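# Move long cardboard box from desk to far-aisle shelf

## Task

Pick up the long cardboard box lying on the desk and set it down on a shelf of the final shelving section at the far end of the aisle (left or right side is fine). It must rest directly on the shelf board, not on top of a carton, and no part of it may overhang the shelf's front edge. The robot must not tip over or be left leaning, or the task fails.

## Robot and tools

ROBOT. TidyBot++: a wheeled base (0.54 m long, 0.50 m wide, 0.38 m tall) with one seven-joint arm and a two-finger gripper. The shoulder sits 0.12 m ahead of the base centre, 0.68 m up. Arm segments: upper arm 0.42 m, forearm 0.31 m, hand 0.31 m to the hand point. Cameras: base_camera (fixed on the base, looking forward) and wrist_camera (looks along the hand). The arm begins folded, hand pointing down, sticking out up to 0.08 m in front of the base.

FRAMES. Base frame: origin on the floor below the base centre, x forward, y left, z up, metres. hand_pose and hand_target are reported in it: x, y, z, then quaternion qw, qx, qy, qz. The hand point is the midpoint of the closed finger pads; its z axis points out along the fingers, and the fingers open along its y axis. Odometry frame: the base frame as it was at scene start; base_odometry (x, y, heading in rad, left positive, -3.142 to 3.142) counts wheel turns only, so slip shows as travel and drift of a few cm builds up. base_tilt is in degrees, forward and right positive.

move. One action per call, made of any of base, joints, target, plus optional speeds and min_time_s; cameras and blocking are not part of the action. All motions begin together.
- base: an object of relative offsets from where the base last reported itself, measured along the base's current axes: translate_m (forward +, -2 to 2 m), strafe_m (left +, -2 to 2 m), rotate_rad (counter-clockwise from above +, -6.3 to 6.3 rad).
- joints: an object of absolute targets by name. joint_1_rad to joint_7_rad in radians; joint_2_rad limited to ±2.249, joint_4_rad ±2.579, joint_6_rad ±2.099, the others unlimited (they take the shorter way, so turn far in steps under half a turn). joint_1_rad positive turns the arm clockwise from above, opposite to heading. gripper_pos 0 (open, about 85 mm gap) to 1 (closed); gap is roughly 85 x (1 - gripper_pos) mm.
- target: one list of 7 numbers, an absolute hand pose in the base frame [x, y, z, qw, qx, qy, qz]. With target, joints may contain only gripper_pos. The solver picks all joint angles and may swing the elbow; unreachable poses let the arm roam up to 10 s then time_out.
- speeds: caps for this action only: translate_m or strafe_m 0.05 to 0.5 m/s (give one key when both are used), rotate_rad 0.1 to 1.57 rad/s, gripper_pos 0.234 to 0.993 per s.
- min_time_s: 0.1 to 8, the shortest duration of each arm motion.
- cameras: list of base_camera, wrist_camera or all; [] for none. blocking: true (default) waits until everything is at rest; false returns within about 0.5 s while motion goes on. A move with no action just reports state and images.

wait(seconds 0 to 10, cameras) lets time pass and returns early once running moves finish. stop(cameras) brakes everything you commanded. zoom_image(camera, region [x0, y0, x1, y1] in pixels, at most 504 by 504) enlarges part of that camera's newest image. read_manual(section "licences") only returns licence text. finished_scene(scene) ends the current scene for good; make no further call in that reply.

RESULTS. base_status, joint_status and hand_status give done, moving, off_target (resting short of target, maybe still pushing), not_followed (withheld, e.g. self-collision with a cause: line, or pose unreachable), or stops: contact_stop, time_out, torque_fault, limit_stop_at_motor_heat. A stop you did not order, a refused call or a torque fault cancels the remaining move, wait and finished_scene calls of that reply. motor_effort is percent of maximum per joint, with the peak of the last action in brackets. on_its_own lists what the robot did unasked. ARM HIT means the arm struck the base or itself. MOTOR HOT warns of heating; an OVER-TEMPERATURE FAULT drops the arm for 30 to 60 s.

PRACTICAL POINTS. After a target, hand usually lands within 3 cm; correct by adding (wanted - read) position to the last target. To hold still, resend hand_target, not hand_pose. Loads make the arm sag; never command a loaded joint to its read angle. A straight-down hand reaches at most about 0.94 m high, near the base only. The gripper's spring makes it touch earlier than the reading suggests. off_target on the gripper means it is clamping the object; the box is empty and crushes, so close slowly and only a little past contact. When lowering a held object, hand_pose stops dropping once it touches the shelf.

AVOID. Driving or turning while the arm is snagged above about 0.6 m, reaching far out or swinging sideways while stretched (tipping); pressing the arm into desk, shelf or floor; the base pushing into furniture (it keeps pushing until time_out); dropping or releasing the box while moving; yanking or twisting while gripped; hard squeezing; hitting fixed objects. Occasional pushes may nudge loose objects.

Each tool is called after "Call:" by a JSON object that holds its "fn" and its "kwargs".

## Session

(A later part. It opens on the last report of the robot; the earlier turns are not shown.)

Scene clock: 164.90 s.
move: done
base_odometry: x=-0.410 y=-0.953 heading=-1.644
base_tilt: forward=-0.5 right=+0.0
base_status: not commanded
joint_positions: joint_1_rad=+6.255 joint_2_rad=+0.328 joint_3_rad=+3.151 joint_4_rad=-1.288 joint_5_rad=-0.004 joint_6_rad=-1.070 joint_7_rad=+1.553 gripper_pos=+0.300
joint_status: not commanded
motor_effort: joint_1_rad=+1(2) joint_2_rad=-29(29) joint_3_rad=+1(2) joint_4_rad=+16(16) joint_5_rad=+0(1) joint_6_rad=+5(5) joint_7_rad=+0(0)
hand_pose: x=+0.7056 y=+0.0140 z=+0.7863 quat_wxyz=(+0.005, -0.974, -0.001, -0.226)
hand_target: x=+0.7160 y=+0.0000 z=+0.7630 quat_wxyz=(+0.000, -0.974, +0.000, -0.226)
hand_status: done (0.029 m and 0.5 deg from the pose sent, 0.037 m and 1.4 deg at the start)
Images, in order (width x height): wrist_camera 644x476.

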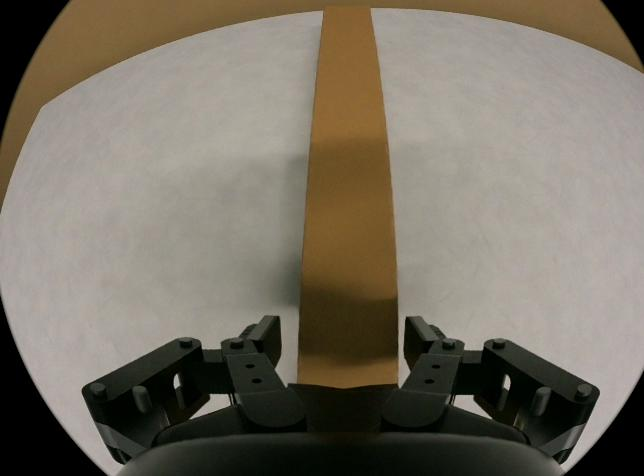

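Call:
{"fn": "move", "kwargs": {"joints": {"gripper_pos": 0.36}, "speeds": {"gripper_pos": 0.234}}}

Call:
{"fn": "move", "kwargs": {"joints": {"gripper_pos": 0.4}, "speeds": {"gripper_pos": 0.234}, "cameras": ["wrist_camera"]}}

Scene clock: 166.30 s.
move: done
base_odometry: x=-0.410 y=-0.953 heading=-1.644
base_tilt: forward=-0.5 right=+0.0
base_status: not commanded
joint_positions: joint_1_rad=+6.255 joint_2_rad=+0.328 joint_3_rad=+3.151 joint_4_rad=-1.288 joint_5_rad=-0.004 joint_6_rad=-1.070 joint_7_rad=+1.553 gripper_pos=+0.360
joint_status: all done
motor_effort: joint_1_rad=+0(1) joint_2_rad=-29(29) joint_3_rad=+0(2) joint_4_rad=+16(16) joint_5_rad=+0(0) joint_6_rad=+4(5) joint_7_rad=+0(0)
hand_pose: x=+0.7056 y=+0.0140 z=+0.7863 quat_wxyz=(+0.005, -0.974, -0.001, -0.226)
hand_target: x=+0.7160 y=+0.0000 z=+0.7630 quat_wxyz=(+0.000, -0.974, +0.000, -0.226)
hand_status: not commanded
pictures: none

Scene clock: 167.03 s.
move: done
base_odometry: x=-0.410 y=-0.953 heading=-1.644
base_tilt: forward=-0.4 right=+0.0
base_status: not commanded
joint_positions: joint_1_rad=+6.255 joint_2_rad=+0.328 joint_3_rad=+3.151 joint_4_rad=-1.288 joint_5_rad=-0.004 joint_6_rad=-1.070 joint_7_rad=+1.553 gripper_pos=+0.400
joint_status: all done
motor_effort: joint_1_rad=+0(2) joint_2_rad=-29(29) joint_3_rad=+0(1) joint_4_rad=+16(16) joint_5_rad=+0(0) joint_6_rad=+5(5) joint_7_rad=+0(0)
hand_pose: x=+0.7056 y=+0.0140 z=+0.7863 quat_wxyz=(+0.005, -0.974, -0.001, -0.226)
hand_target: x=+0.7160 y=+0.0000 z=+0.7630 quat_wxyz=(+0.000, -0.974, +0.000, -0.226)
hand_status: not commanded
Images, in order (width x height): wrist_camera 644x476.

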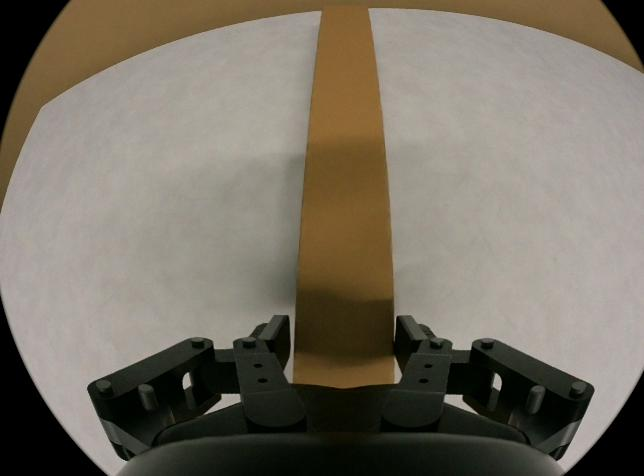

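Call:
{"fn": "move", "kwargs": {"joints": {"gripper_pos": 0.43}, "speeds": {"gripper_pos": 0.234}}}

Call:
{"fn": "move", "kwargs": {"joints": {"gripper_pos": 0.445}, "speeds": {"gripper_pos": 0.234}, "cameras": ["wrist_camera"]}}

Scene clock: 168.37 s.
move: done
base_odometry: x=-0.410 y=-0.953 heading=-1.644
base_tilt: forward=-0.5 right=+0.1
base_status: not commanded
joint_positions: joint_1_rad=+6.255 joint_2_rad=+0.328 joint_3_rad=+3.151 joint_4_rad=-1.288 joint_5_rad=-0.004 joint_6_rad=-1.070 joint_7_rad=+1.553 gripper_pos=+0.431
joint_status: all done
motor_effort: joint_1_rad=+1(1) joint_2_rad=-28(29) joint_3_rad=+1(1) joint_4_rad=+16(16) joint_5_rad=+0(0) joint_6_rad=+5(5) joint_7_rad=+0(0)
hand_pose: x=+0.7056 y=+0.0140 z=+0.7863 quat_wxyz=(+0.005, -0.974, -0.001, -0.226)
hand_target: x=+0.7160 y=+0.0000 z=+0.7630 quat_wxyz=(+0.000, -0.974, +0.000, -0.226)
hand_status: not commanded
pictures: none

Scene clock: 169.03 s.
move: done
base_odometry: x=-0.410 y=-0.953 heading=-1.644
base_tilt: forward=-0.4 right=+0.0
base_status: not commanded
joint_positions: joint_1_rad=+6.255 joint_2_rad=+0.328 joint_3_rad=+3.151 joint_4_rad=-1.288 joint_5_rad=-0.004 joint_6_rad=-1.070 joint_7_rad=+1.553 gripper_pos=+0.447
joint_status: all done
motor_effort: joint_1_rad=+1(1) joint_2_rad=-28(28) joint_3_rad=+1(1) joint_4_rad=+15(16) joint_5_rad=+0(0) joint_6_rad=+5(5) joint_7_rad=+0(0)
hand_pose: x=+0.7056 y=+0.0140 z=+0.7863 quat_wxyz=(+0.005, -0.974, -0.001, -0.226)
hand_target: x=+0.7160 y=+0.0000 z=+0.7630 quat_wxyz=(+0.000, -0.974, +0.000, -0.226)
hand_status: not commanded
Images, in order (width x height): wrist_camera 644x476.

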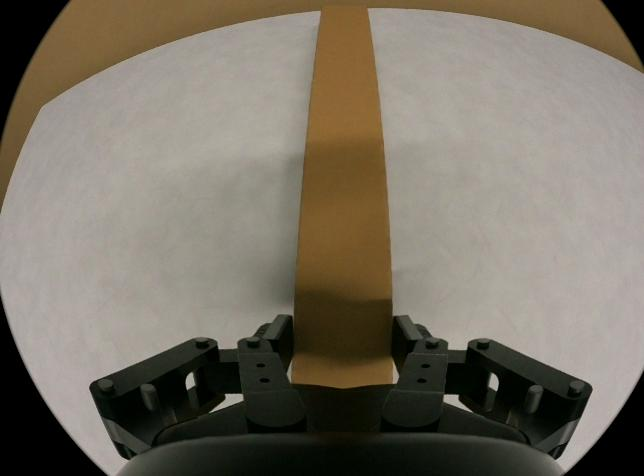

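Call:
{"fn": "move", "kwargs": {"joints": {"gripper_pos": 0.456}, "speeds": {"gripper_pos": 0.234}}}

Call:
{"fn": "move", "kwargs": {"joints": {"gripper_pos": 0.466}, "speeds": {"gripper_pos": 0.234}, "cameras": ["wrist_camera"]}}

Scene clock: 170.27 s.
move: done
base_odometry: x=-0.410 y=-0.953 heading=-1.644
base_tilt: forward=-0.5 right=+0.0
base_status: not commanded
joint_positions: joint_1_rad=+6.255 joint_2_rad=+0.328 joint_3_rad=+3.151 joint_4_rad=-1.288 joint_5_rad=-0.004 joint_6_rad=-1.070 joint_7_rad=+1.553 gripper_pos=+0.455
joint_status: all done
motor_effort: joint_1_rad=+1(1) joint_2_rad=-28(28) joint_3_rad=+1(1) joint_4_rad=+15(16) joint_5_rad=+0(1) joint_6_rad=+5(5) joint_7_rad=+0(0)
hand_pose: x=+0.7056 y=+0.0140 z=+0.7863 quat_wxyz=(+0.005, -0.974, -0.001, -0.226)
hand_target: x=+0.7160 y=+0.0000 z=+0.7630 quat_wxyz=(+0.000, -0.974, +0.000, -0.226)
hand_status: not commanded
pictures: none

Scene clock: 170.90 s.
move: done
base_odometry: x=-0.410 y=-0.953 heading=-1.644
base_tilt: forward=-0.4 right=+0.0
base_status: not commanded
joint_positions: joint_1_rad=+6.255 joint_2_rad=+0.328 joint_3_rad=+3.151 joint_4_rad=-1.288 joint_5_rad=-0.004 joint_6_rad=-1.070 joint_7_rad=+1.553 gripper_pos=+0.467
joint_status: all done
motor_effort: joint_1_rad=+0(1) joint_2_rad=-28(28) joint_3_rad=+0(1) joint_4_rad=+15(16) joint_5_rad=+0(0) joint_6_rad=+5(5) joint_7_rad=+0(0)
hand_pose: x=+0.7056 y=+0.0140 z=+0.7863 quat_wxyz=(+0.005, -0.974, -0.001, -0.226)
hand_target: x=+0.7160 y=+0.0000 z=+0.7630 quat_wxyz=(+0.000, -0.974, +0.000, -0.226)
hand_status: not commanded
Images, in order (width x height): wrist_camera 644x476.

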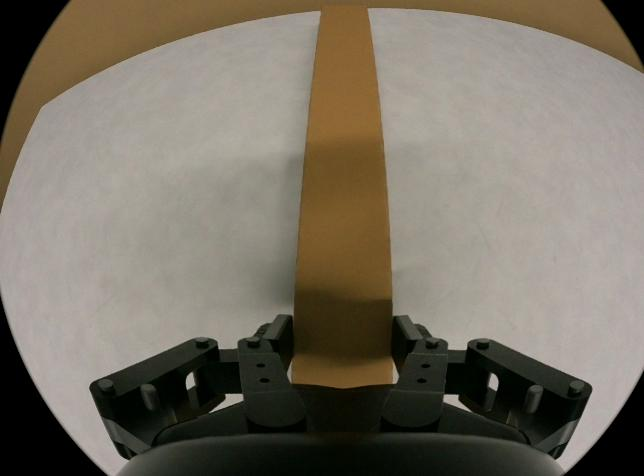

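Call:
{"fn": "move", "kwargs": {"joints": {"gripper_pos": 0.474}, "speeds": {"gripper_pos": 0.234}}}

Scene clock: 172.20 s.
move: done
base_odometry: x=-0.410 y=-0.953 heading=-1.644
base_tilt: forward=-0.5 right=+0.1
base_status: not commanded
joint_positions: joint_1_rad=+6.255 joint_2_rad=+0.328 joint_3_rad=+3.151 joint_4_rad=-1.288 joint_5_rad=-0.004 joint_6_rad=-1.070 joint_7_rad=+1.553 gripper_pos=+0.474
joint_status: all done
motor_effort: joint_1_rad=+0(1) joint_2_rad=-28(28) joint_3_rad=+0(1) joint_4_rad=+15(15) joint_5_rad=+0(1) joint_6_rad=+5(5) joint_7_rad=+0(0)
hand_pose: x=+0.7056 y=+0.0140 z=+0.7863 quat_wxyz=(+0.005, -0.974, -0.001, -0.226)
hand_target: x=+0.7160 y=+0.0000 z=+0.7630 quat_wxyz=(+0.000, -0.974, +0.000, -0.226)
hand_status: not commanded
pictures: none

Call:
{"fn": "move", "kwargs": {"joints": {"gripper_pos": 0.482}, "speeds": {"gripper_pos": 0.234}, "cameras": ["wrist_camera"]}}

Scene clock: 173.33 s.
move: done
base_odometry: x=-0.410 y=-0.953 heading=-1.644
base_tilt: forward=-0.4 right=+0.1
base_status: not commanded
joint_positions: joint_1_rad=+6.255 joint_2_rad=+0.328 joint_3_rad=+3.151 joint_4_rad=-1.288 joint_5_rad=-0.004 joint_6_rad=-1.070 joint_7_rad=+1.553 gripper_pos=+0.482
joint_status: all done
motor_effort: joint_1_rad=+0(1) joint_2_rad=-27(28) joint_3_rad=+0(1) joint_4_rad=+15(15) joint_5_rad=+0(1) joint_6_rad=+5(5) joint_7_rad=+0(0)
hand_pose: x=+0.7056 y=+0.0140 z=+0.7863 quat_wxyz=(+0.005, -0.974, -0.001, -0.226)
hand_target: x=+0.7160 y=+0.0000 z=+0.7630 quat_wxyz=(+0.000, -0.974, +0.000, -0.226)
hand_status: not commanded
Images, in order (width x height): wrist_camera 644x476.

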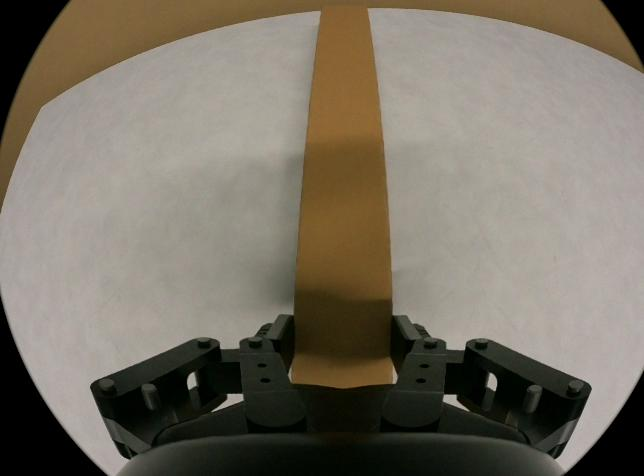

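Call:
{"fn": "move", "kwargs": {"target": [0.716, 0.0, 0.80, 0, 0.97, 0, 0.225], "min_time_s": 2, "cameras": ["wrist_camera"]}}

Scene clock: 176.23 s.
move: done
base_odometry: x=-0.410 y=-0.953 heading=-1.644
base_tilt: forward=-0.5 right=+0.1
base_status: not commanded
joint_positions: joint_1_rad=+6.255 joint_2_rad=+0.331 joint_3_rad=+3.151 joint_4_rad=-1.228 joint_5_rad=-0.004 joint_6_rad=-1.070 joint_7_rad=+1.553 gripper_pos=+0.482
joint_status: not commanded
motor_effort: joint_1_rad=+0(2) joint_2_rad=-30(30) joint_3_rad=+1(2) joint_4_rad=+16(17) joint_5_rad=+0(1) joint_6_rad=+5(6) joint_7_rad=+0(0)
hand_pose: x=+0.7225 y=+0.0144 z=+0.8118 quat_wxyz=(+0.005, -0.967, -0.001, -0.253)
hand_target: x=+0.7160 y=+0.0000 z=+0.8000 quat_wxyz=(+0.000, -0.974, +0.000, -0.226)
hand_status: done (0.020 m and 3.2 deg from the pose sent, 0.022 m and 0.5 deg at the start)
Images, in order (width x height): wrist_camera 644x476.

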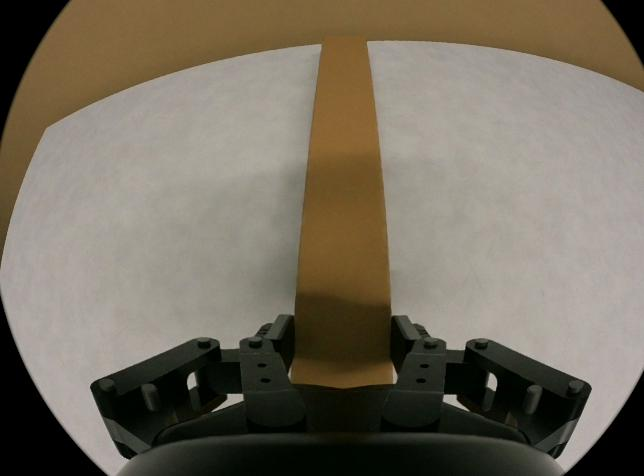

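Call:
{"fn": "move", "kwargs": {"target": [0.71, 0.0, 0.86, 0, 0.97, 0, 0.225], "min_time_s": 2, "cameras": ["wrist_camera"]}}

Scene clock: 179.93 s.
move: done
base_odometry: x=-0.410 y=-0.953 heading=-1.644
base_tilt: forward=-0.5 right=+0.1
base_status: not commanded
joint_positions: joint_1_rad=+6.255 joint_2_rad=+0.331 joint_3_rad=+3.154 joint_4_rad=-1.034 joint_5_rad=-0.004 joint_6_rad=-1.253 joint_7_rad=+1.553 gripper_pos=+0.482
joint_status: not commanded
motor_effort: joint_1_rad=+0(2) joint_2_rad=-30(30) joint_3_rad=+1(1) joint_4_rad=+16(17) joint_5_rad=+0(1) joint_6_rad=+5(6) joint_7_rad=+0(0)
hand_pose: x=+0.7190 y=+0.0132 z=+0.8739 quat_wxyz=(+0.004, -0.966, +0.000, -0.258)
hand_target: x=+0.7100 y=+0.0000 z=+0.8600 quat_wxyz=(+0.000, -0.974, +0.000, -0.226)
hand_status: done (0.021 m and 3.9 deg from the pose sent, 0.052 m and 3.2 deg at the start)
Images, in order (width x height): wrist_camera 644x476.

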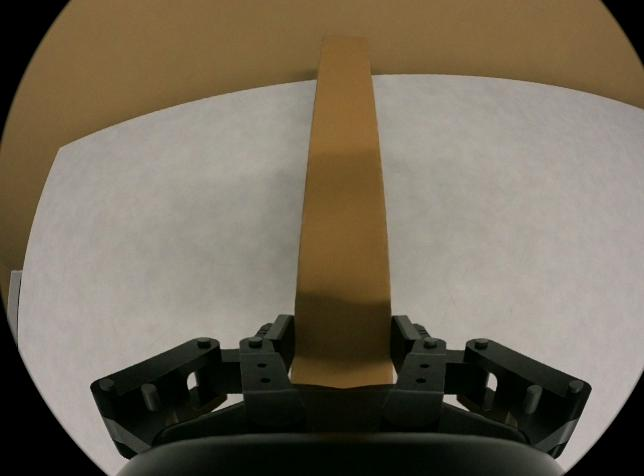

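Call:
{"fn": "move", "kwargs": {"target": [0.68, 0.0, 0.88, 0, 0.97, 0, 0.225], "min_time_s": 2}}

Call:
{"fn": "move", "kwargs": {"base": {"translate_m": -0.6}, "speeds": {"translate_m": 0.35}, "cameras": ["wrist_camera"]}}

Scene clock: 185.23 s.
move: done
base_odometry: x=-0.410 y=-0.953 heading=-1.644
base_tilt: forward=-0.4 right=+0.1
base_status: not commanded
joint_positions: joint_1_rad=+6.255 joint_2_rad=+0.325 joint_3_rad=+3.154 joint_4_rad=-1.034 joint_5_rad=-0.004 joint_6_rad=-1.290 joint_7_rad=+1.553 gripper_pos=+0.482
joint_status: not commanded
motor_effort: joint_1_rad=+1(2) joint_2_rad=-29(30) joint_3_rad=+0(1) joint_4_rad=+16(16) joint_5_rad=+0(0) joint_6_rad=+6(6) joint_7_rad=+0(0)
hand_pose: x=+0.7078 y=+0.0130 z=+0.8724 quat_wxyz=(+0.004, -0.970, +0.000, -0.244)
hand_target: x=+0.6800 y=+0.0000 z=+0.8800 quat_wxyz=(+0.000, -0.974, +0.000, -0.226)
hand_status: done (0.032 m and 2.2 deg from the pose sent, 0.042 m and 3.9 deg at the start)
pictures: none

Scene clock: 188.10 s.
move: done
base_odometry: x=-0.365 y=-0.354 heading=-1.644
base_tilt: forward=-0.4 right=+0.0
base_status: done
joint_positions: joint_1_rad=+6.257 joint_2_rad=+0.309 joint_3_rad=+3.158 joint_4_rad=-1.034 joint_5_rad=-0.004 joint_6_rad=-1.295 joint_7_rad=+1.553 gripper_pos=+0.482
joint_status: not commanded
motor_effort: joint_1_rad=+1(3) joint_2_rad=-29(33) joint_3_rad=+0(2) joint_4_rad=+16(17) joint_5_rad=+0(1) joint_6_rad=+5(6) joint_7_rad=+0(0)
hand_pose: x=+0.7035 y=+0.0097 z=+0.8805 quat_wxyz=(+0.003, -0.969, +0.003, -0.249)
hand_target: x=+0.6800 y=+0.0000 z=+0.8800 quat_wxyz=(+0.000, -0.974, +0.000, -0.226)
hand_status: not commanded
Images, in order (width x height): wrist_camera 644x476.

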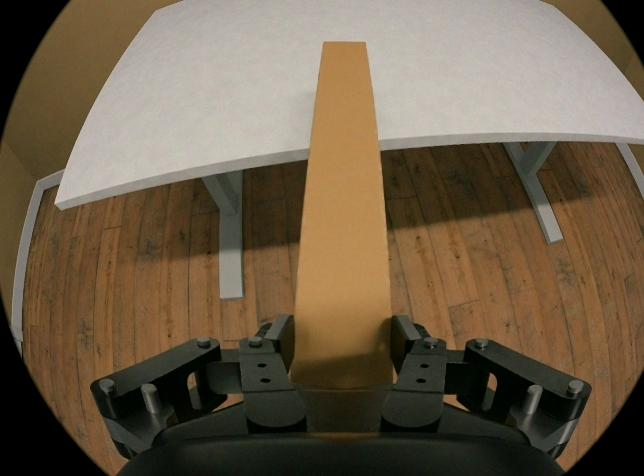

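Call:
{"fn": "move", "kwargs": {"base": {"rotate_rad": -2.93}, "speeds": {"rotate_rad": 0.9}, "cameras": ["all"]}}

Scene clock: 193.50 s.
move: done
base_odometry: x=-0.365 y=-0.354 heading=+1.709
base_tilt: forward=-0.4 right=+0.0
base_status: done
joint_positions: joint_1_rad=+6.268 joint_2_rad=+0.309 joint_3_rad=+3.169 joint_4_rad=-1.034 joint_5_rad=-0.004 joint_6_rad=-1.295 joint_7_rad=+1.553 gripper_pos=+0.482
joint_status: not commanded
motor_effort: joint_1_rad=+1(5) joint_2_rad=-29(31) joint_3_rad=+1(3) joint_4_rad=+16(17) joint_5_rad=+0(2) joint_6_rad=+5(6) joint_7_rad=+0(0)
hand_pose: x=+0.7037 y=-0.0024 z=+0.8805 quat_wxyz=(-0.001, -0.968, +0.013, -0.249)
hand_target: x=+0.6800 y=+0.0000 z=+0.8800 quat_wxyz=(+0.000, -0.974, +0.000, -0.226)
hand_status: not commanded
pictures: base_camera, wrist_camera
Images, in order (width x height): base_camera 644x364, wrist_camera 644x476.

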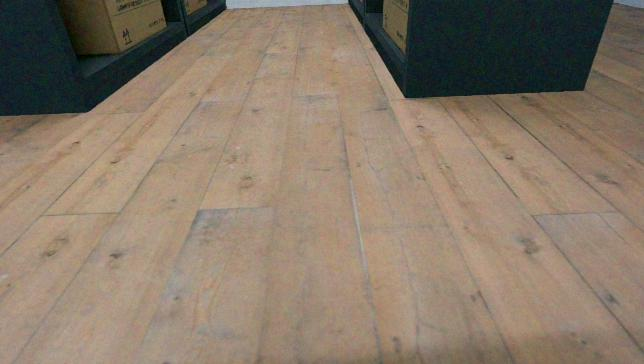

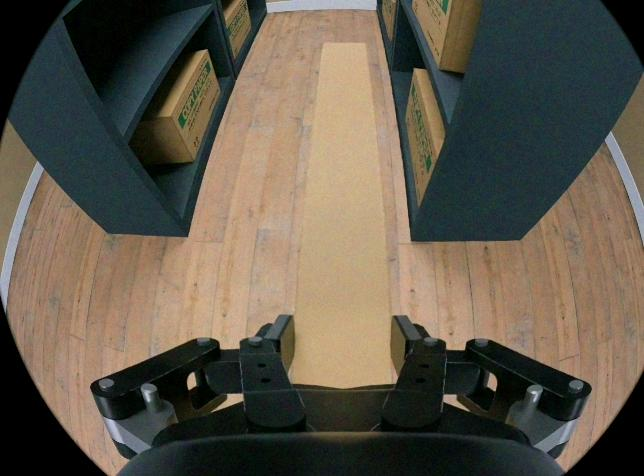

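Call:
{"fn": "move", "kwargs": {"base": {"strafe_m": 0.168, "translate_m": 0.3, "rotate_rad": 0.013}, "speeds": {"translate_m": 0.35}, "cameras": ["base_camera"]}}

Scene clock: 196.63 s.
move: done
base_odometry: x=-0.573 y=-0.080 heading=+1.722
base_tilt: forward=-0.4 right=+0.1
base_status: done
joint_positions: joint_1_rad=+6.268 joint_2_rad=+0.305 joint_3_rad=+3.170 joint_4_rad=-1.034 joint_5_rad=-0.004 joint_6_rad=-1.296 joint_7_rad=+1.553 gripper_pos=+0.482
joint_status: not commanded
motor_effort: joint_1_rad=+2(3) joint_2_rad=-29(33) joint_3_rad=+1(2) joint_4_rad=+16(17) joint_5_rad=+0(1) joint_6_rad=+5(6) joint_7_rad=+0(0)
hand_pose: x=+0.7027 y=-0.0024 z=+0.8826 quat_wxyz=(-0.001, -0.968, +0.013, -0.250)
hand_target: x=+0.6800 y=+0.0000 z=+0.8800 quat_wxyz=(+0.000, -0.974, +0.000, -0.226)
hand_status: not commanded
Images, in order (width x height): base_camera 644x364.

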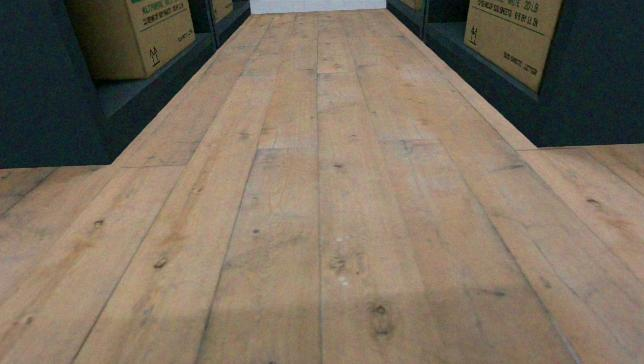

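Call:
{"fn": "move", "kwargs": {"base": {"rotate_rad": -0.037}, "speeds": {"rotate_rad": 0.3}}}

Call:
{"fn": "move", "kwargs": {"base": {"translate_m": 0.7}, "speeds": {"translate_m": 0.3}, "cameras": ["all"]}}

Scene clock: 205.17 s.
move: done
base_odometry: x=-0.573 y=-0.080 heading=+1.686
base_tilt: forward=-0.4 right=+0.0
base_status: done
joint_positions: joint_1_rad=+6.270 joint_2_rad=+0.305 joint_3_rad=+3.172 joint_4_rad=-1.034 joint_5_rad=-0.004 joint_6_rad=-1.296 joint_7_rad=+1.553 gripper_pos=+0.482
joint_status: not commanded
motor_effort: joint_1_rad=+0(4) joint_2_rad=-29(30) joint_3_rad=+0(2) joint_4_rad=+16(16) joint_5_rad=+0(1) joint_6_rad=+5(6) joint_7_rad=+0(0)
hand_pose: x=+0.7027 y=-0.0047 z=+0.8826 quat_wxyz=(-0.002, -0.968, +0.015, -0.250)
hand_target: x=+0.6800 y=+0.0000 z=+0.8800 quat_wxyz=(+0.000, -0.974, +0.000, -0.226)
hand_status: not commanded
pictures: none

Scene clock: 208.50 s.
move: done
base_odometry: x=-0.653 y=+0.615 heading=+1.686
base_tilt: forward=-0.4 right=+0.1
base_status: done
joint_positions: joint_1_rad=+6.270 joint_2_rad=+0.303 joint_3_rad=+3.172 joint_4_rad=-1.034 joint_5_rad=-0.004 joint_6_rad=-1.297 joint_7_rad=+1.553 gripper_pos=+0.482
joint_status: not commanded
motor_effort: joint_1_rad=+0(3) joint_2_rad=-29(33) joint_3_rad=+1(2) joint_4_rad=+16(17) joint_5_rad=+0(1) joint_6_rad=+5(6) joint_7_rad=+0(0)
hand_pose: x=+0.7021 y=-0.0046 z=+0.8837 quat_wxyz=(-0.002, -0.968, +0.015, -0.251)
hand_target: x=+0.6800 y=+0.0000 z=+0.8800 quat_wxyz=(+0.000, -0.974, +0.000, -0.226)
hand_status: not commanded
pictures: base_camera, wrist_camera
Images, in order (width x height): base_camera 644x364, wrist_camera 644x476.

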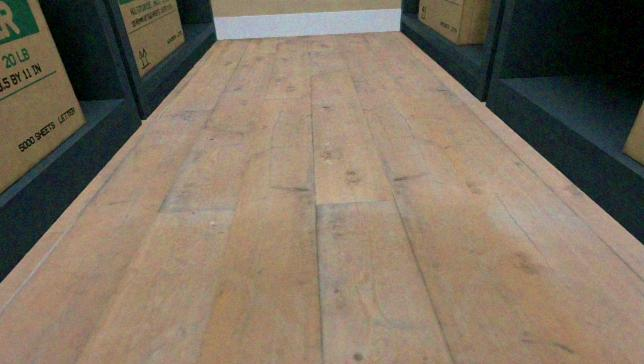

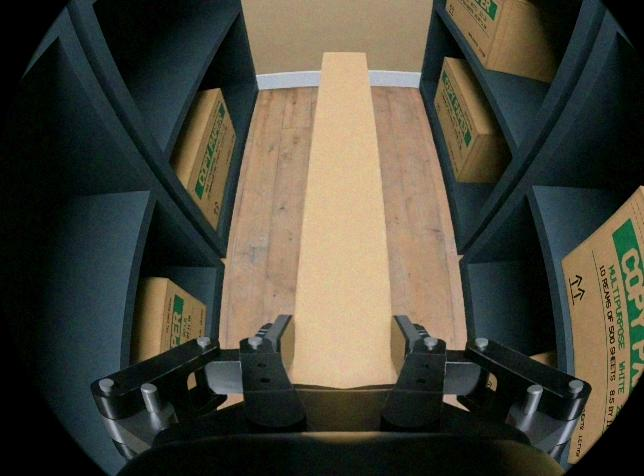

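Call:
{"fn": "move", "kwargs": {"base": {"translate_m": 0.65, "strafe_m": -0.025}, "speeds": {"translate_m": 0.3}, "cameras": ["all"]}}

Scene clock: 223.37 s.
move: done
base_odometry: x=-0.703 y=+1.264 heading=+1.686
base_tilt: forward=-0.5 right=+0.0
base_status: done
joint_positions: joint_1_rad=+6.270 joint_2_rad=+0.301 joint_3_rad=+3.172 joint_4_rad=-1.034 joint_5_rad=-0.004 joint_6_rad=-1.297 joint_7_rad=+1.553 gripper_pos=+0.482
joint_status: not commanded
motor_effort: joint_1_rad=+0(2) joint_2_rad=-28(33) joint_3_rad=+1(1) joint_4_rad=+16(17) joint_5_rad=+0(1) joint_6_rad=+4(6) joint_7_rad=+0(0)
hand_pose: x=+0.7013 y=-0.0046 z=+0.8851 quat_wxyz=(-0.002, -0.968, +0.015, -0.252)
hand_target: x=+0.6800 y=+0.0000 z=+0.8800 quat_wxyz=(+0.000, -0.974, +0.000, -0.226)
hand_status: not commanded
pictures: base_camera, wrist_camera
Images, in order (width x height): base_camera 644x364, wrist_camera 644x476.

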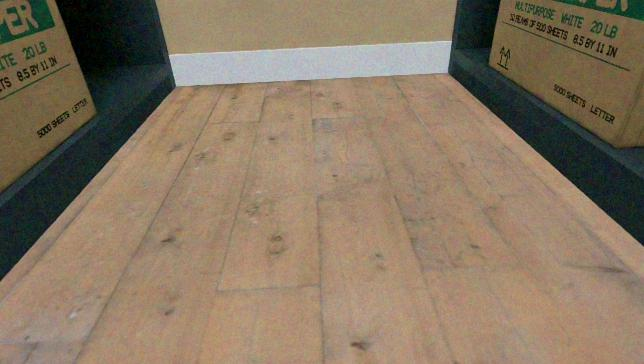

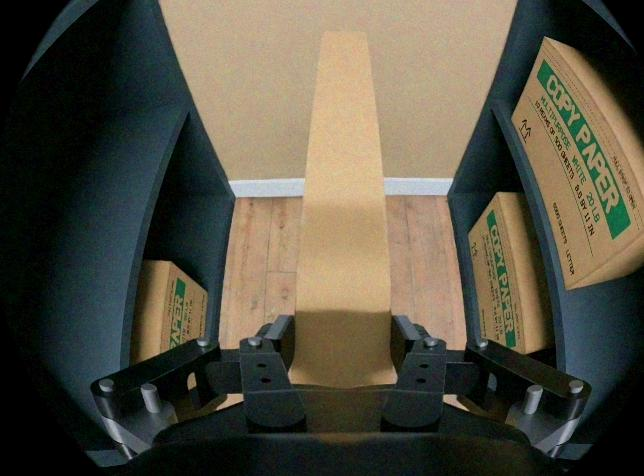

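Call:
{"fn": "move", "kwargs": {"target": [0.60, 0.13, 0.80, 0, 0.97, 0, 0.235], "min_time_s": 3, "cameras": ["wrist_camera"]}}

Scene clock: 230.87 s.
move: done
base_odometry: x=-0.703 y=+1.264 heading=+1.686
base_tilt: forward=-0.5 right=+0.1
base_status: not commanded
joint_positions: joint_1_rad=+6.010 joint_2_rad=+0.157 joint_3_rad=+3.071 joint_4_rad=-1.496 joint_5_rad=+0.152 joint_6_rad=-1.123 joint_7_rad=+1.219 gripper_pos=+0.482
joint_status: not commanded
motor_effort: joint_1_rad=+1(2) joint_2_rad=-24(29) joint_3_rad=+0(2) joint_4_rad=+15(16) joint_5_rad=+1(2) joint_6_rad=+4(5) joint_7_rad=+0(0)
hand_pose: x=+0.5944 y=+0.1246 z=+0.7840 quat_wxyz=(-0.002, -0.981, -0.014, -0.194)
hand_target: x=+0.6000 y=+0.1300 z=+0.8000 quat_wxyz=(+0.000, -0.972, +0.000, -0.235)
hand_status: done (0.018 m and 5.2 deg from the pose sent, 0.189 m and 2.6 deg at the start)
Images, in order (width x height): wrist_camera 644x476.

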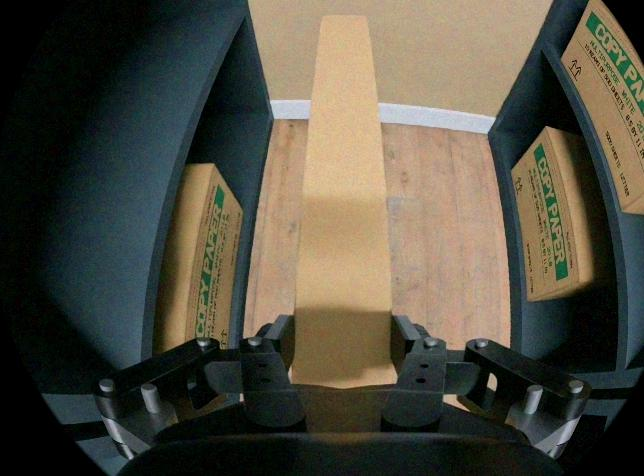

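Call:
{"fn": "move", "kwargs": {"base": {"translate_m": 0.3}, "speeds": {"translate_m": 0.2}, "target": [0.606, 0.16, 0.816, 0, 0.949, 0, 0.3157], "min_time_s": 2, "cameras": ["all"]}}

Scene clock: 235.30 s.
move: done
base_odometry: x=-0.737 y=+1.562 heading=+1.686
base_tilt: forward=-0.4 right=+0.1
base_status: done
joint_positions: joint_1_rad=+5.953 joint_2_rad=+0.106 joint_3_rad=+3.010 joint_4_rad=-1.584 joint_5_rad=+0.331 joint_6_rad=-0.972 joint_7_rad=+1.005 gripper_pos=+0.482
joint_status: not commanded
motor_effort: joint_1_rad=+1(2) joint_2_rad=-22(26) joint_3_rad=+1(2) joint_4_rad=+16(17) joint_5_rad=+3(3) joint_6_rad=+5(5) joint_7_rad=+0(0)
hand_pose: x=+0.6042 y=+0.1475 z=+0.7996 quat_wxyz=(-0.013, -0.961, -0.006, -0.277)
hand_target: x=+0.6060 y=+0.1600 z=+0.8160 quat_wxyz=(+0.000, -0.949, +0.000, -0.316)
hand_status: done (0.021 m and 4.9 deg from the pose sent, 0.049 m and 14.6 deg at the start)
pictures: base_camera, wrist_camera
Images, in order (width x height): base_camera 644x364, wrist_camera 644x476.

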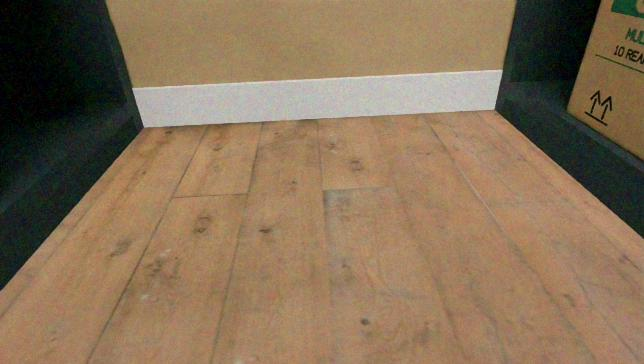

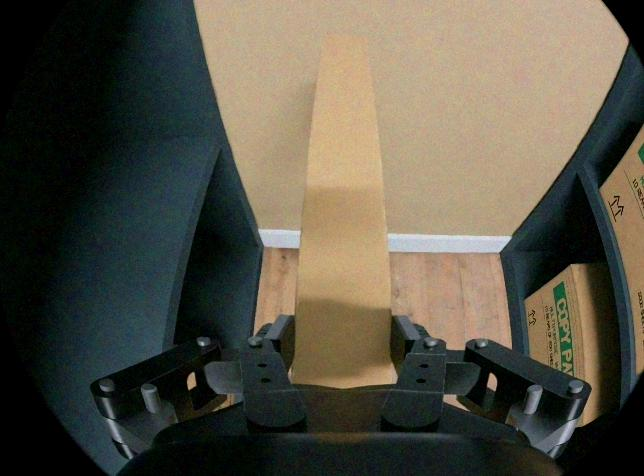

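Call:
{"fn": "move", "kwargs": {"target": [0.605, 0.27, 0.72, 0, 0.949, 0, 0.3157], "min_time_s": 3, "cameras": ["wrist_camera"]}}

Scene clock: 243.00 s.
move: done
base_odometry: x=-0.737 y=+1.562 heading=+1.686
base_tilt: forward=-0.4 right=+0.0
base_status: not commanded
joint_positions: joint_1_rad=+5.541 joint_2_rad=+0.246 joint_3_rad=+3.152 joint_4_rad=-1.657 joint_5_rad=+0.541 joint_6_rad=-0.833 joint_7_rad=+0.579 gripper_pos=+0.482
joint_status: not commanded
motor_effort: joint_1_rad=+1(2) joint_2_rad=-26(27) joint_3_rad=+1(2) joint_4_rad=+15(16) joint_5_rad=+4(4) joint_6_rad=+3(6) joint_7_rad=+0(0)
hand_pose: x=+0.5940 y=+0.2693 z=+0.7322 quat_wxyz=(-0.003, -0.953, -0.013, -0.302)
hand_target: x=+0.6050 y=+0.2700 z=+0.7200 quat_wxyz=(+0.000, -0.949, +0.000, -0.316)
hand_status: done (0.017 m and 2.3 deg from the pose sent, 0.146 m and 4.9 deg at the start)
Images, in order (width x height): wrist_camera 644x476.

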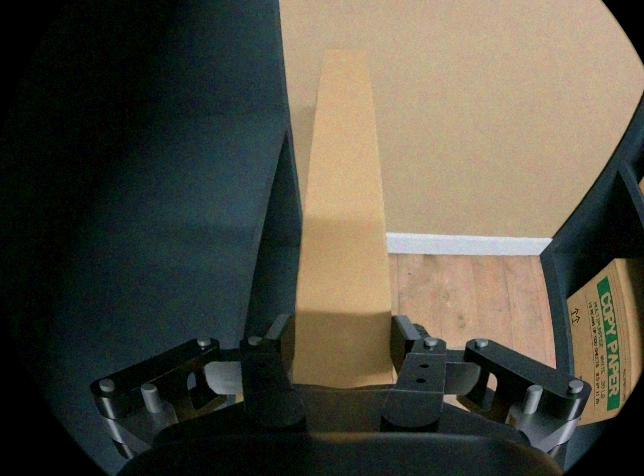

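Call:
{"fn": "move", "kwargs": {"target": [0.62, 0.35, 0.718, 0, 0.9576, 0, 0.288], "min_time_s": 2.5, "cameras": ["wrist_camera"]}}

Scene clock: 249.00 s.
move: done
base_odometry: x=-0.737 y=+1.562 heading=+1.686
base_tilt: forward=-0.4 right=+0.1
base_status: not commanded
joint_positions: joint_1_rad=+5.406 joint_2_rad=+0.406 joint_3_rad=+3.250 joint_4_rad=-1.435 joint_5_rad=+0.502 joint_6_rad=-0.856 joint_7_rad=+0.578 gripper_pos=+0.482
joint_status: not commanded
motor_effort: joint_1_rad=+1(2) joint_2_rad=-31(32) joint_3_rad=+2(3) joint_4_rad=+16(17) joint_5_rad=+4(4) joint_6_rad=+5(5) joint_7_rad=+0(0)
hand_pose: x=+0.6316 y=+0.3513 z=+0.7367 quat_wxyz=(+0.013, -0.947, -0.020, -0.319)
hand_target: x=+0.6200 y=+0.3500 z=+0.7180 quat_wxyz=(+0.000, -0.958, +0.000, -0.288)
hand_status: done (0.022 m and 4.6 deg from the pose sent, 0.086 m and 2.3 deg at the start)
Images, in order (width x height): wrist_camera 644x476.

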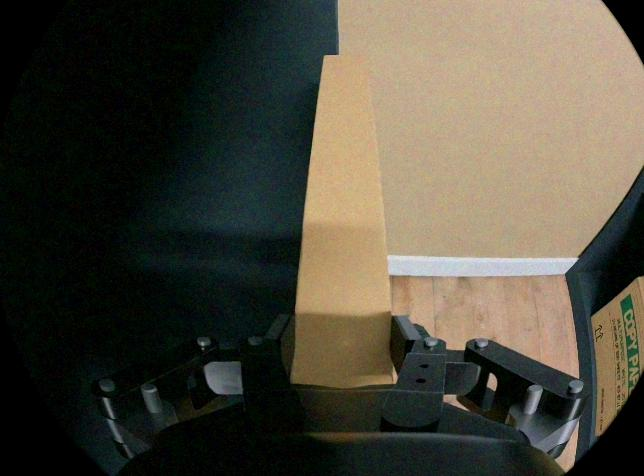

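Call:
{"fn": "zoom_image", "kwargs": {"camera": "wrist_camera", "region": [180, 0, 440, 200]}}

Scaled by 1.938.

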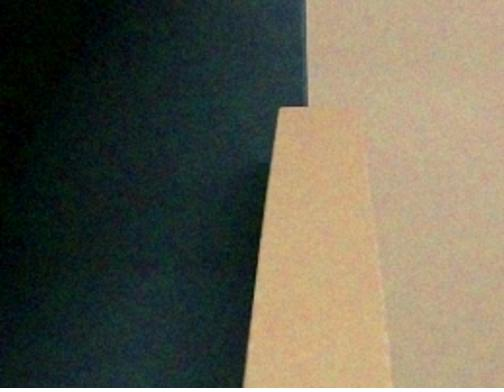

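Call:
{"fn": "move", "kwargs": {"target": [0.605, 0.37, 0.68, -0.0072, 0.9576, -0.0239, 0.288], "min_time_s": 2, "cameras": ["wrist_camera"]}}

Scene clock: 257.87 s.
move: off_target
base_odometry: x=-0.737 y=+1.562 heading=+1.686
base_tilt: forward=-0.5 right=+0.0
base_status: not commanded
joint_positions: joint_1_rad=+5.343 joint_2_rad=+0.412 joint_3_rad=+3.343 joint_4_rad=-1.445 joint_5_rad=+0.501 joint_6_rad=-0.856 joint_7_rad=+0.524 gripper_pos=+0.482
joint_status: not commanded
motor_effort: joint_1_rad=-3(5) joint_2_rad=-24(30) joint_3_rad=-1(3) joint_4_rad=+15(18) joint_5_rad=+4(5) joint_6_rad=+4(5) joint_7_rad=+0(0)
hand_pose: x=+0.6363 y=+0.3397 z=+0.7358 quat_wxyz=(+0.002, -0.945, +0.011, -0.328)
hand_target: x=+0.6050 y=+0.3700 z=+0.6800 quat_wxyz=(+0.007, -0.957, +0.024, -0.288)
hand_status: off_target (0.071 m and 5.1 deg from the pose sent, 0.065 m and 6.3 deg at the start)
Images, in order (width x height): wrist_camera 644x476.

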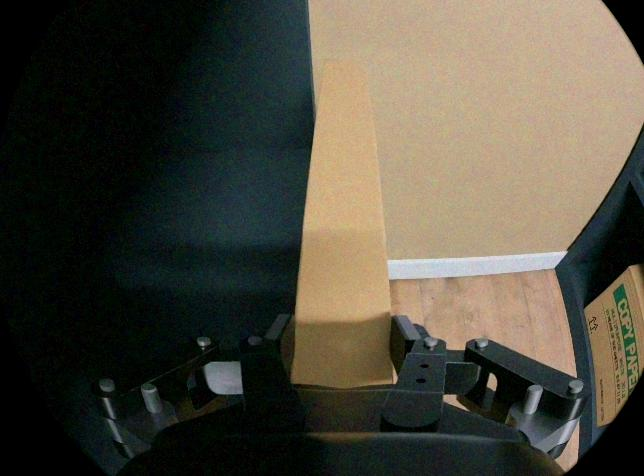

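Call:
{"fn": "move", "kwargs": {"target": [0.62, 0.33, 0.76, 0, 0.9576, 0, 0.288], "min_time_s": 1.5, "cameras": ["wrist_camera"]}}

Scene clock: 261.10 s.
move: done
base_odometry: x=-0.737 y=+1.562 heading=+1.686
base_tilt: forward=-0.5 right=+0.0
base_status: not commanded
joint_positions: joint_1_rad=+5.441 joint_2_rad=+0.411 joint_3_rad=+3.227 joint_4_rad=-1.379 joint_5_rad=+0.497 joint_6_rad=-0.947 joint_7_rad=+0.559 gripper_pos=+0.482
joint_status: not commanded
motor_effort: joint_1_rad=+1(5) joint_2_rad=-32(32) joint_3_rad=+2(3) joint_4_rad=+16(17) joint_5_rad=+4(4) joint_6_rad=+4(4) joint_7_rad=+0(0)
hand_pose: x=+0.6366 y=+0.3344 z=+0.7470 quat_wxyz=(-0.002, -0.951, +0.013, -0.309)
hand_target: x=+0.6200 y=+0.3300 z=+0.7600 quat_wxyz=(+0.000, -0.958, +0.000, -0.288)
hand_status: done (0.022 m and 2.9 deg from the pose sent, 0.031 m and 4.9 deg at the start)
Images, in order (width x height): wrist_camera 644x476.

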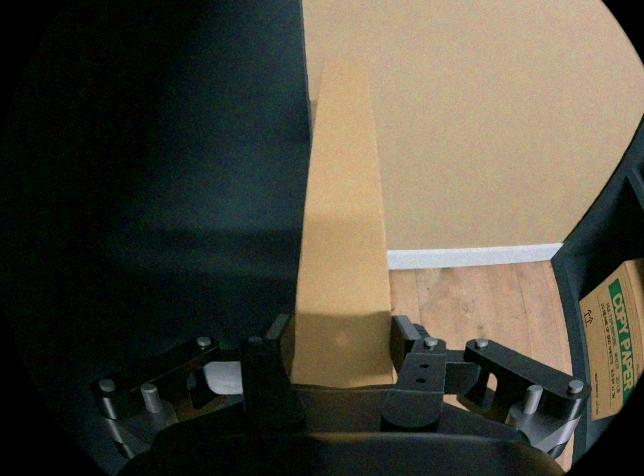

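Call:
{"fn": "zoom_image", "kwargs": {"camera": "wrist_camera", "region": [40, 100, 340, 340]}}

Scaled by 1.680.

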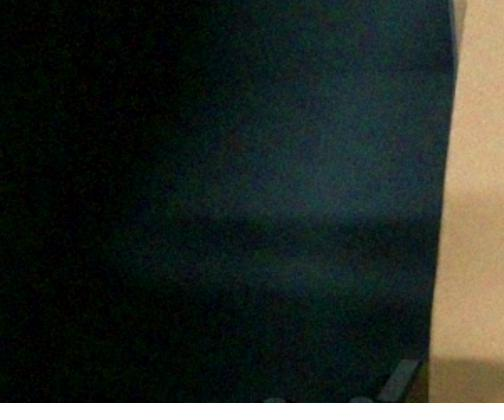

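Call:
{"fn": "move", "kwargs": {"target": [0.60, 0.27, 0.66, 0, 0.9576, 0, 0.288], "min_time_s": 2.5, "cameras": ["wrist_camera"]}}

Scene clock: 279.50 s.
move: done
base_odometry: x=-0.737 y=+1.562 heading=+1.686
base_tilt: forward=-0.4 right=+0.0
base_status: not commanded
joint_positions: joint_1_rad=+5.441 joint_2_rad=+0.376 joint_3_rad=+3.277 joint_4_rad=-1.742 joint_5_rad=+0.497 joint_6_rad=-0.707 joint_7_rad=+0.559 gripper_pos=+0.482
joint_status: not commanded
motor_effort: joint_1_rad=+1(2) joint_2_rad=-28(32) joint_3_rad=+2(3) joint_4_rad=+13(16) joint_5_rad=+3(4) joint_6_rad=+3(4) joint_7_rad=+0(0)
hand_pose: x=+0.5856 y=+0.2774 z=+0.6402 quat_wxyz=(-0.023, -0.966, -0.021, -0.258)
hand_target: x=+0.6000 y=+0.2700 z=+0.6600 quat_wxyz=(+0.000, -0.958, +0.000, -0.288)
hand_status: done (0.026 m and 5.1 deg from the pose sent, 0.114 m and 2.9 deg at the start)
Images, in order (width x height): wrist_camera 644x476.

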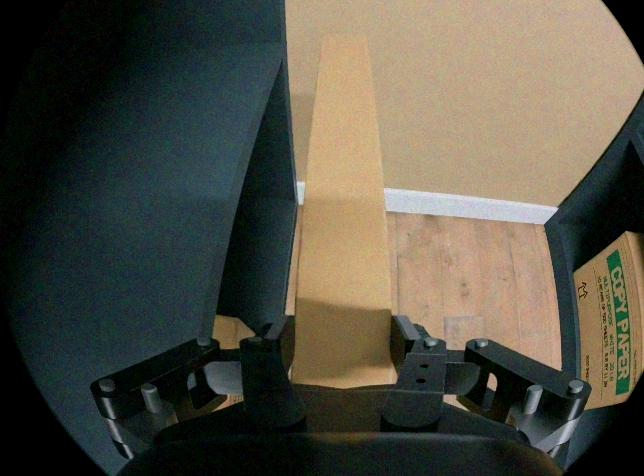

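Call:
{"fn": "move", "kwargs": {"target": [0.61, 0.27, 0.615, 0, 0.9576, 0, 0.288], "min_time_s": 1.5}}

Call:
{"fn": "move", "kwargs": {"target": [0.61, 0.38, 0.615, 0, 0.9576, 0, 0.288], "min_time_s": 3, "cameras": ["wrist_camera"]}}

Scene clock: 289.17 s.
move: done
base_odometry: x=-0.737 y=+1.562 heading=+1.686
base_tilt: forward=-0.5 right=+0.0
base_status: not commanded
joint_positions: joint_1_rad=+5.319 joint_2_rad=+0.402 joint_3_rad=+3.506 joint_4_rad=-1.797 joint_5_rad=+0.470 joint_6_rad=-0.545 joint_7_rad=+0.559 gripper_pos=+0.482
joint_status: not commanded
motor_effort: joint_1_rad=+1(2) joint_2_rad=-27(29) joint_3_rad=+3(4) joint_4_rad=+13(14) joint_5_rad=+3(3) joint_6_rad=+4(4) joint_7_rad=+0(0)
hand_pose: x=+0.6147 y=+0.2619 z=+0.6332 quat_wxyz=(-0.015, -0.955, -0.001, -0.295)
hand_target: x=+0.6100 y=+0.2700 z=+0.6150 quat_wxyz=(+0.000, -0.958, +0.000, -0.288)
hand_status: done (0.020 m and 1.9 deg from the pose sent, 0.036 m and 5.1 deg at the start)
pictures: none

Scene clock: 292.47 s.
move: done
base_odometry: x=-0.737 y=+1.562 heading=+1.686
base_tilt: forward=-0.4 right=+0.1
base_status: not commanded
joint_positions: joint_1_rad=+5.207 joint_2_rad=+0.552 joint_3_rad=+3.506 joint_4_rad=-1.570 joint_5_rad=+0.434 joint_6_rad=-0.605 joint_7_rad=+0.558 gripper_pos=+0.482
joint_status: not commanded
motor_effort: joint_1_rad=+2(2) joint_2_rad=-33(33) joint_3_rad=+4(5) joint_4_rad=+14(14) joint_5_rad=+3(3) joint_6_rad=+4(4) joint_7_rad=+0(0)
hand_pose: x=+0.6304 y=+0.3738 z=+0.6353 quat_wxyz=(-0.001, -0.947, -0.047, -0.318)
hand_target: x=+0.6100 y=+0.3800 z=+0.6150 quat_wxyz=(+0.000, -0.958, +0.000, -0.288)
hand_status: done (0.029 m and 6.6 deg from the pose sent, 0.120 m and 1.9 deg at the start)
Images, in order (width x height): wrist_camera 644x476.

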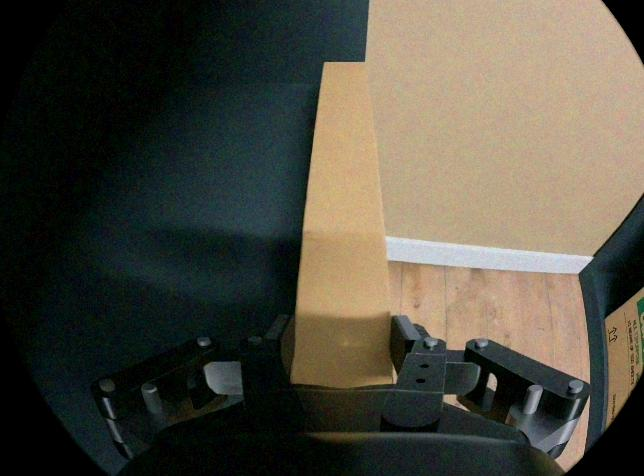

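Call:
{"fn": "move", "kwargs": {"target": [0.60, 0.425, 0.585, 0.006, 0.965, 0.02, 0.262], "min_time_s": 2.5, "cameras": ["wrist_camera"]}}

Scene clock: 298.43 s.
move: done
base_odometry: x=-0.737 y=+1.562 heading=+1.686
base_tilt: forward=-0.4 right=+0.1
base_status: not commanded
joint_positions: joint_1_rad=+5.192 joint_2_rad=+0.654 joint_3_rad=+3.487 joint_4_rad=-1.450 joint_5_rad=+0.358 joint_6_rad=-0.671 joint_7_rad=+0.558 gripper_pos=+0.482
joint_status: not commanded
motor_effort: joint_1_rad=+1(2) joint_2_rad=-36(36) joint_3_rad=+5(6) joint_4_rad=+14(14) joint_5_rad=+3(4) joint_6_rad=+3(4) joint_7_rad=+0(0)
hand_pose: x=+0.6264 y=+0.4153 z=+0.6075 quat_wxyz=(-0.001, -0.954, -0.039, -0.296)
hand_target: x=+0.6000 y=+0.4250 z=+0.5850 quat_wxyz=(-0.006, -0.965, -0.020, -0.262)
hand_status: done (0.036 m and 4.7 deg from the pose sent, 0.078 m and 7.5 deg at the start)
Images, in order (width x height): wrist_camera 644x476.

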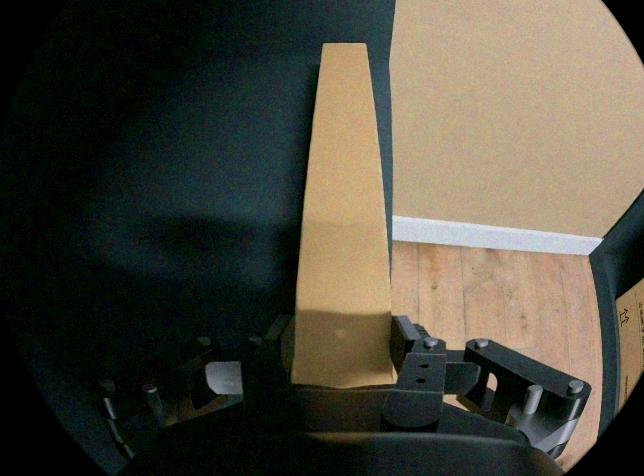

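Call:
{"fn": "move", "kwargs": {"target": [0.585, 0.475, 0.565, 0.006, 0.965, 0.02, 0.262], "min_time_s": 2.5, "cameras": ["wrist_camera"]}}

Scene clock: 301.67 s.
move: done
base_odometry: x=-0.737 y=+1.562 heading=+1.686
base_tilt: forward=-0.4 right=+0.0
base_status: not commanded
joint_positions: joint_1_rad=+5.128 joint_2_rad=+0.732 joint_3_rad=+3.487 joint_4_rad=-1.330 joint_5_rad=+0.335 joint_6_rad=-0.719 joint_7_rad=+0.557 gripper_pos=+0.482
joint_status: not commanded
motor_effort: joint_1_rad=+0(2) joint_2_rad=-35(37) joint_3_rad=+4(6) joint_4_rad=+13(14) joint_5_rad=+2(4) joint_6_rad=+3(4) joint_7_rad=+0(0)
hand_pose: x=+0.6119 y=+0.4759 z=+0.6004 quat_wxyz=(+0.006, -0.952, -0.066, -0.300)
hand_target: x=+0.5850 y=+0.4750 z=+0.5650 quat_wxyz=(-0.006, -0.965, -0.020, -0.262)
hand_status: done (0.044 m and 7.2 deg from the pose sent, 0.084 m and 4.7 deg at the start)
Images, in order (width x height): wrist_camera 644x476.

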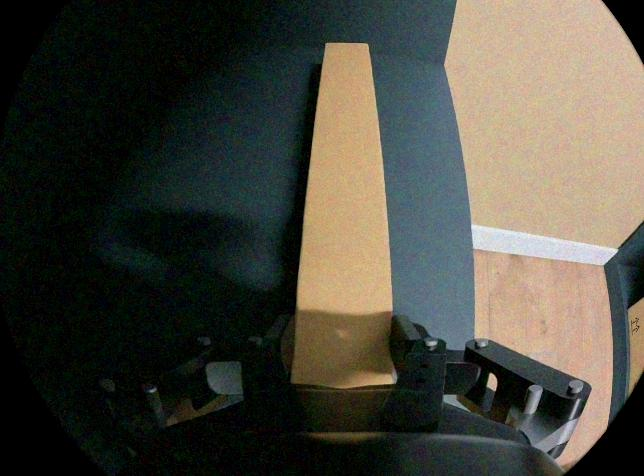

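Call:
{"fn": "move", "kwargs": {"target": [0.58, 0.475, 0.535, -0.010, 0.965, -0.03, 0.262], "min_time_s": 2, "cameras": ["wrist_camera"]}}

Scene clock: 305.03 s.
move: done
base_odometry: x=-0.737 y=+1.562 heading=+1.686
base_tilt: forward=-0.5 right=+0.0
base_status: not commanded
joint_positions: joint_1_rad=+5.078 joint_2_rad=+0.745 joint_3_rad=+3.556 joint_4_rad=-1.330 joint_5_rad=+0.271 joint_6_rad=-0.719 joint_7_rad=+0.482 gripper_pos=+0.482
joint_status: not commanded
motor_effort: joint_1_rad=+0(1) joint_2_rad=-30(35) joint_3_rad=+3(4) joint_4_rad=+9(13) joint_5_rad=+0(2) joint_6_rad=+1(3) joint_7_rad=+0(1)
hand_pose: x=+0.6061 y=+0.4789 z=+0.5977 quat_wxyz=(+0.018, -0.954, -0.015, -0.299)
hand_target: x=+0.5800 y=+0.4750 z=+0.5350 quat_wxyz=(+0.010, -0.965, +0.030, -0.262)
hand_status: done (0.068 m and 6.8 deg from the pose sent, 0.073 m and 12.0 deg at the start)
Images, in order (width x height): wrist_camera 644x476.

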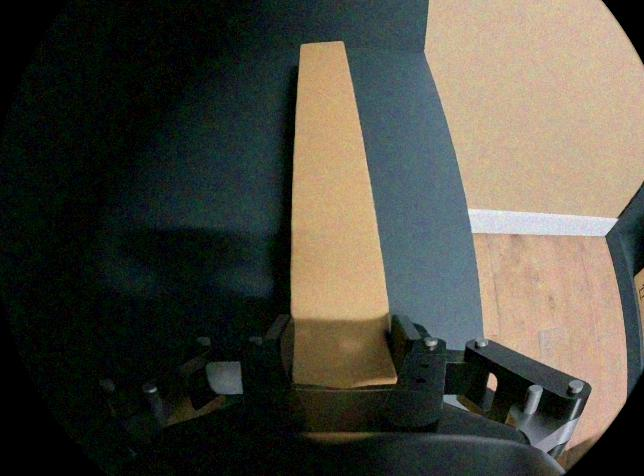

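Call:
{"fn": "move", "kwargs": {"target": [0.58, 0.475, 0.515, -0.0, 0.965, -0.0, 0.262], "min_time_s": 2, "cameras": ["wrist_camera"]}}

Scene clock: 308.57 s.
move: off_target
base_odometry: x=-0.737 y=+1.562 heading=+1.686
base_tilt: forward=-0.5 right=+0.0
base_status: not commanded
joint_positions: joint_1_rad=+5.066 joint_2_rad=+0.752 joint_3_rad=+3.574 joint_4_rad=-1.330 joint_5_rad=+0.265 joint_6_rad=-0.716 joint_7_rad=+0.482 gripper_pos=+0.482
joint_status: not commanded
motor_effort: joint_1_rad=+2(2) joint_2_rad=-26(30) joint_3_rad=+2(4) joint_4_rad=+9(10) joint_5_rad=+0(1) joint_6_rad=+3(4) joint_7_rad=+0(1)
hand_pose: x=+0.6068 y=+0.4792 z=+0.5965 quat_wxyz=(+0.016, -0.953, -0.014, -0.302)
hand_target: x=+0.5800 y=+0.4750 z=+0.5150 quat_wxyz=(+0.000, -0.965, +0.000, -0.262)
hand_status: off_target (0.086 m and 5.4 deg from the pose sent, 0.087 m and 5.2 deg at the start)
Images, in order (width x height): wrist_camera 644x476.

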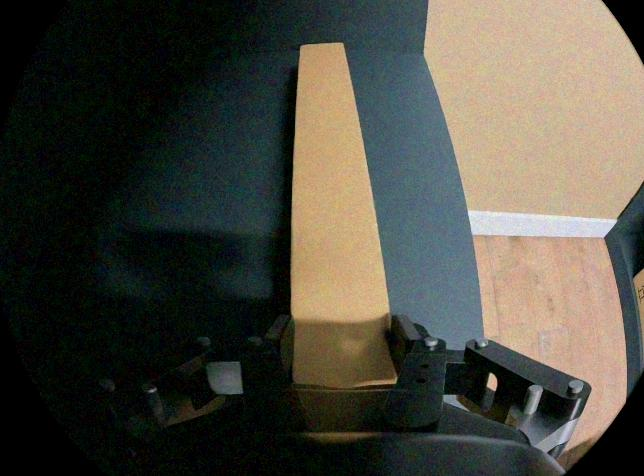

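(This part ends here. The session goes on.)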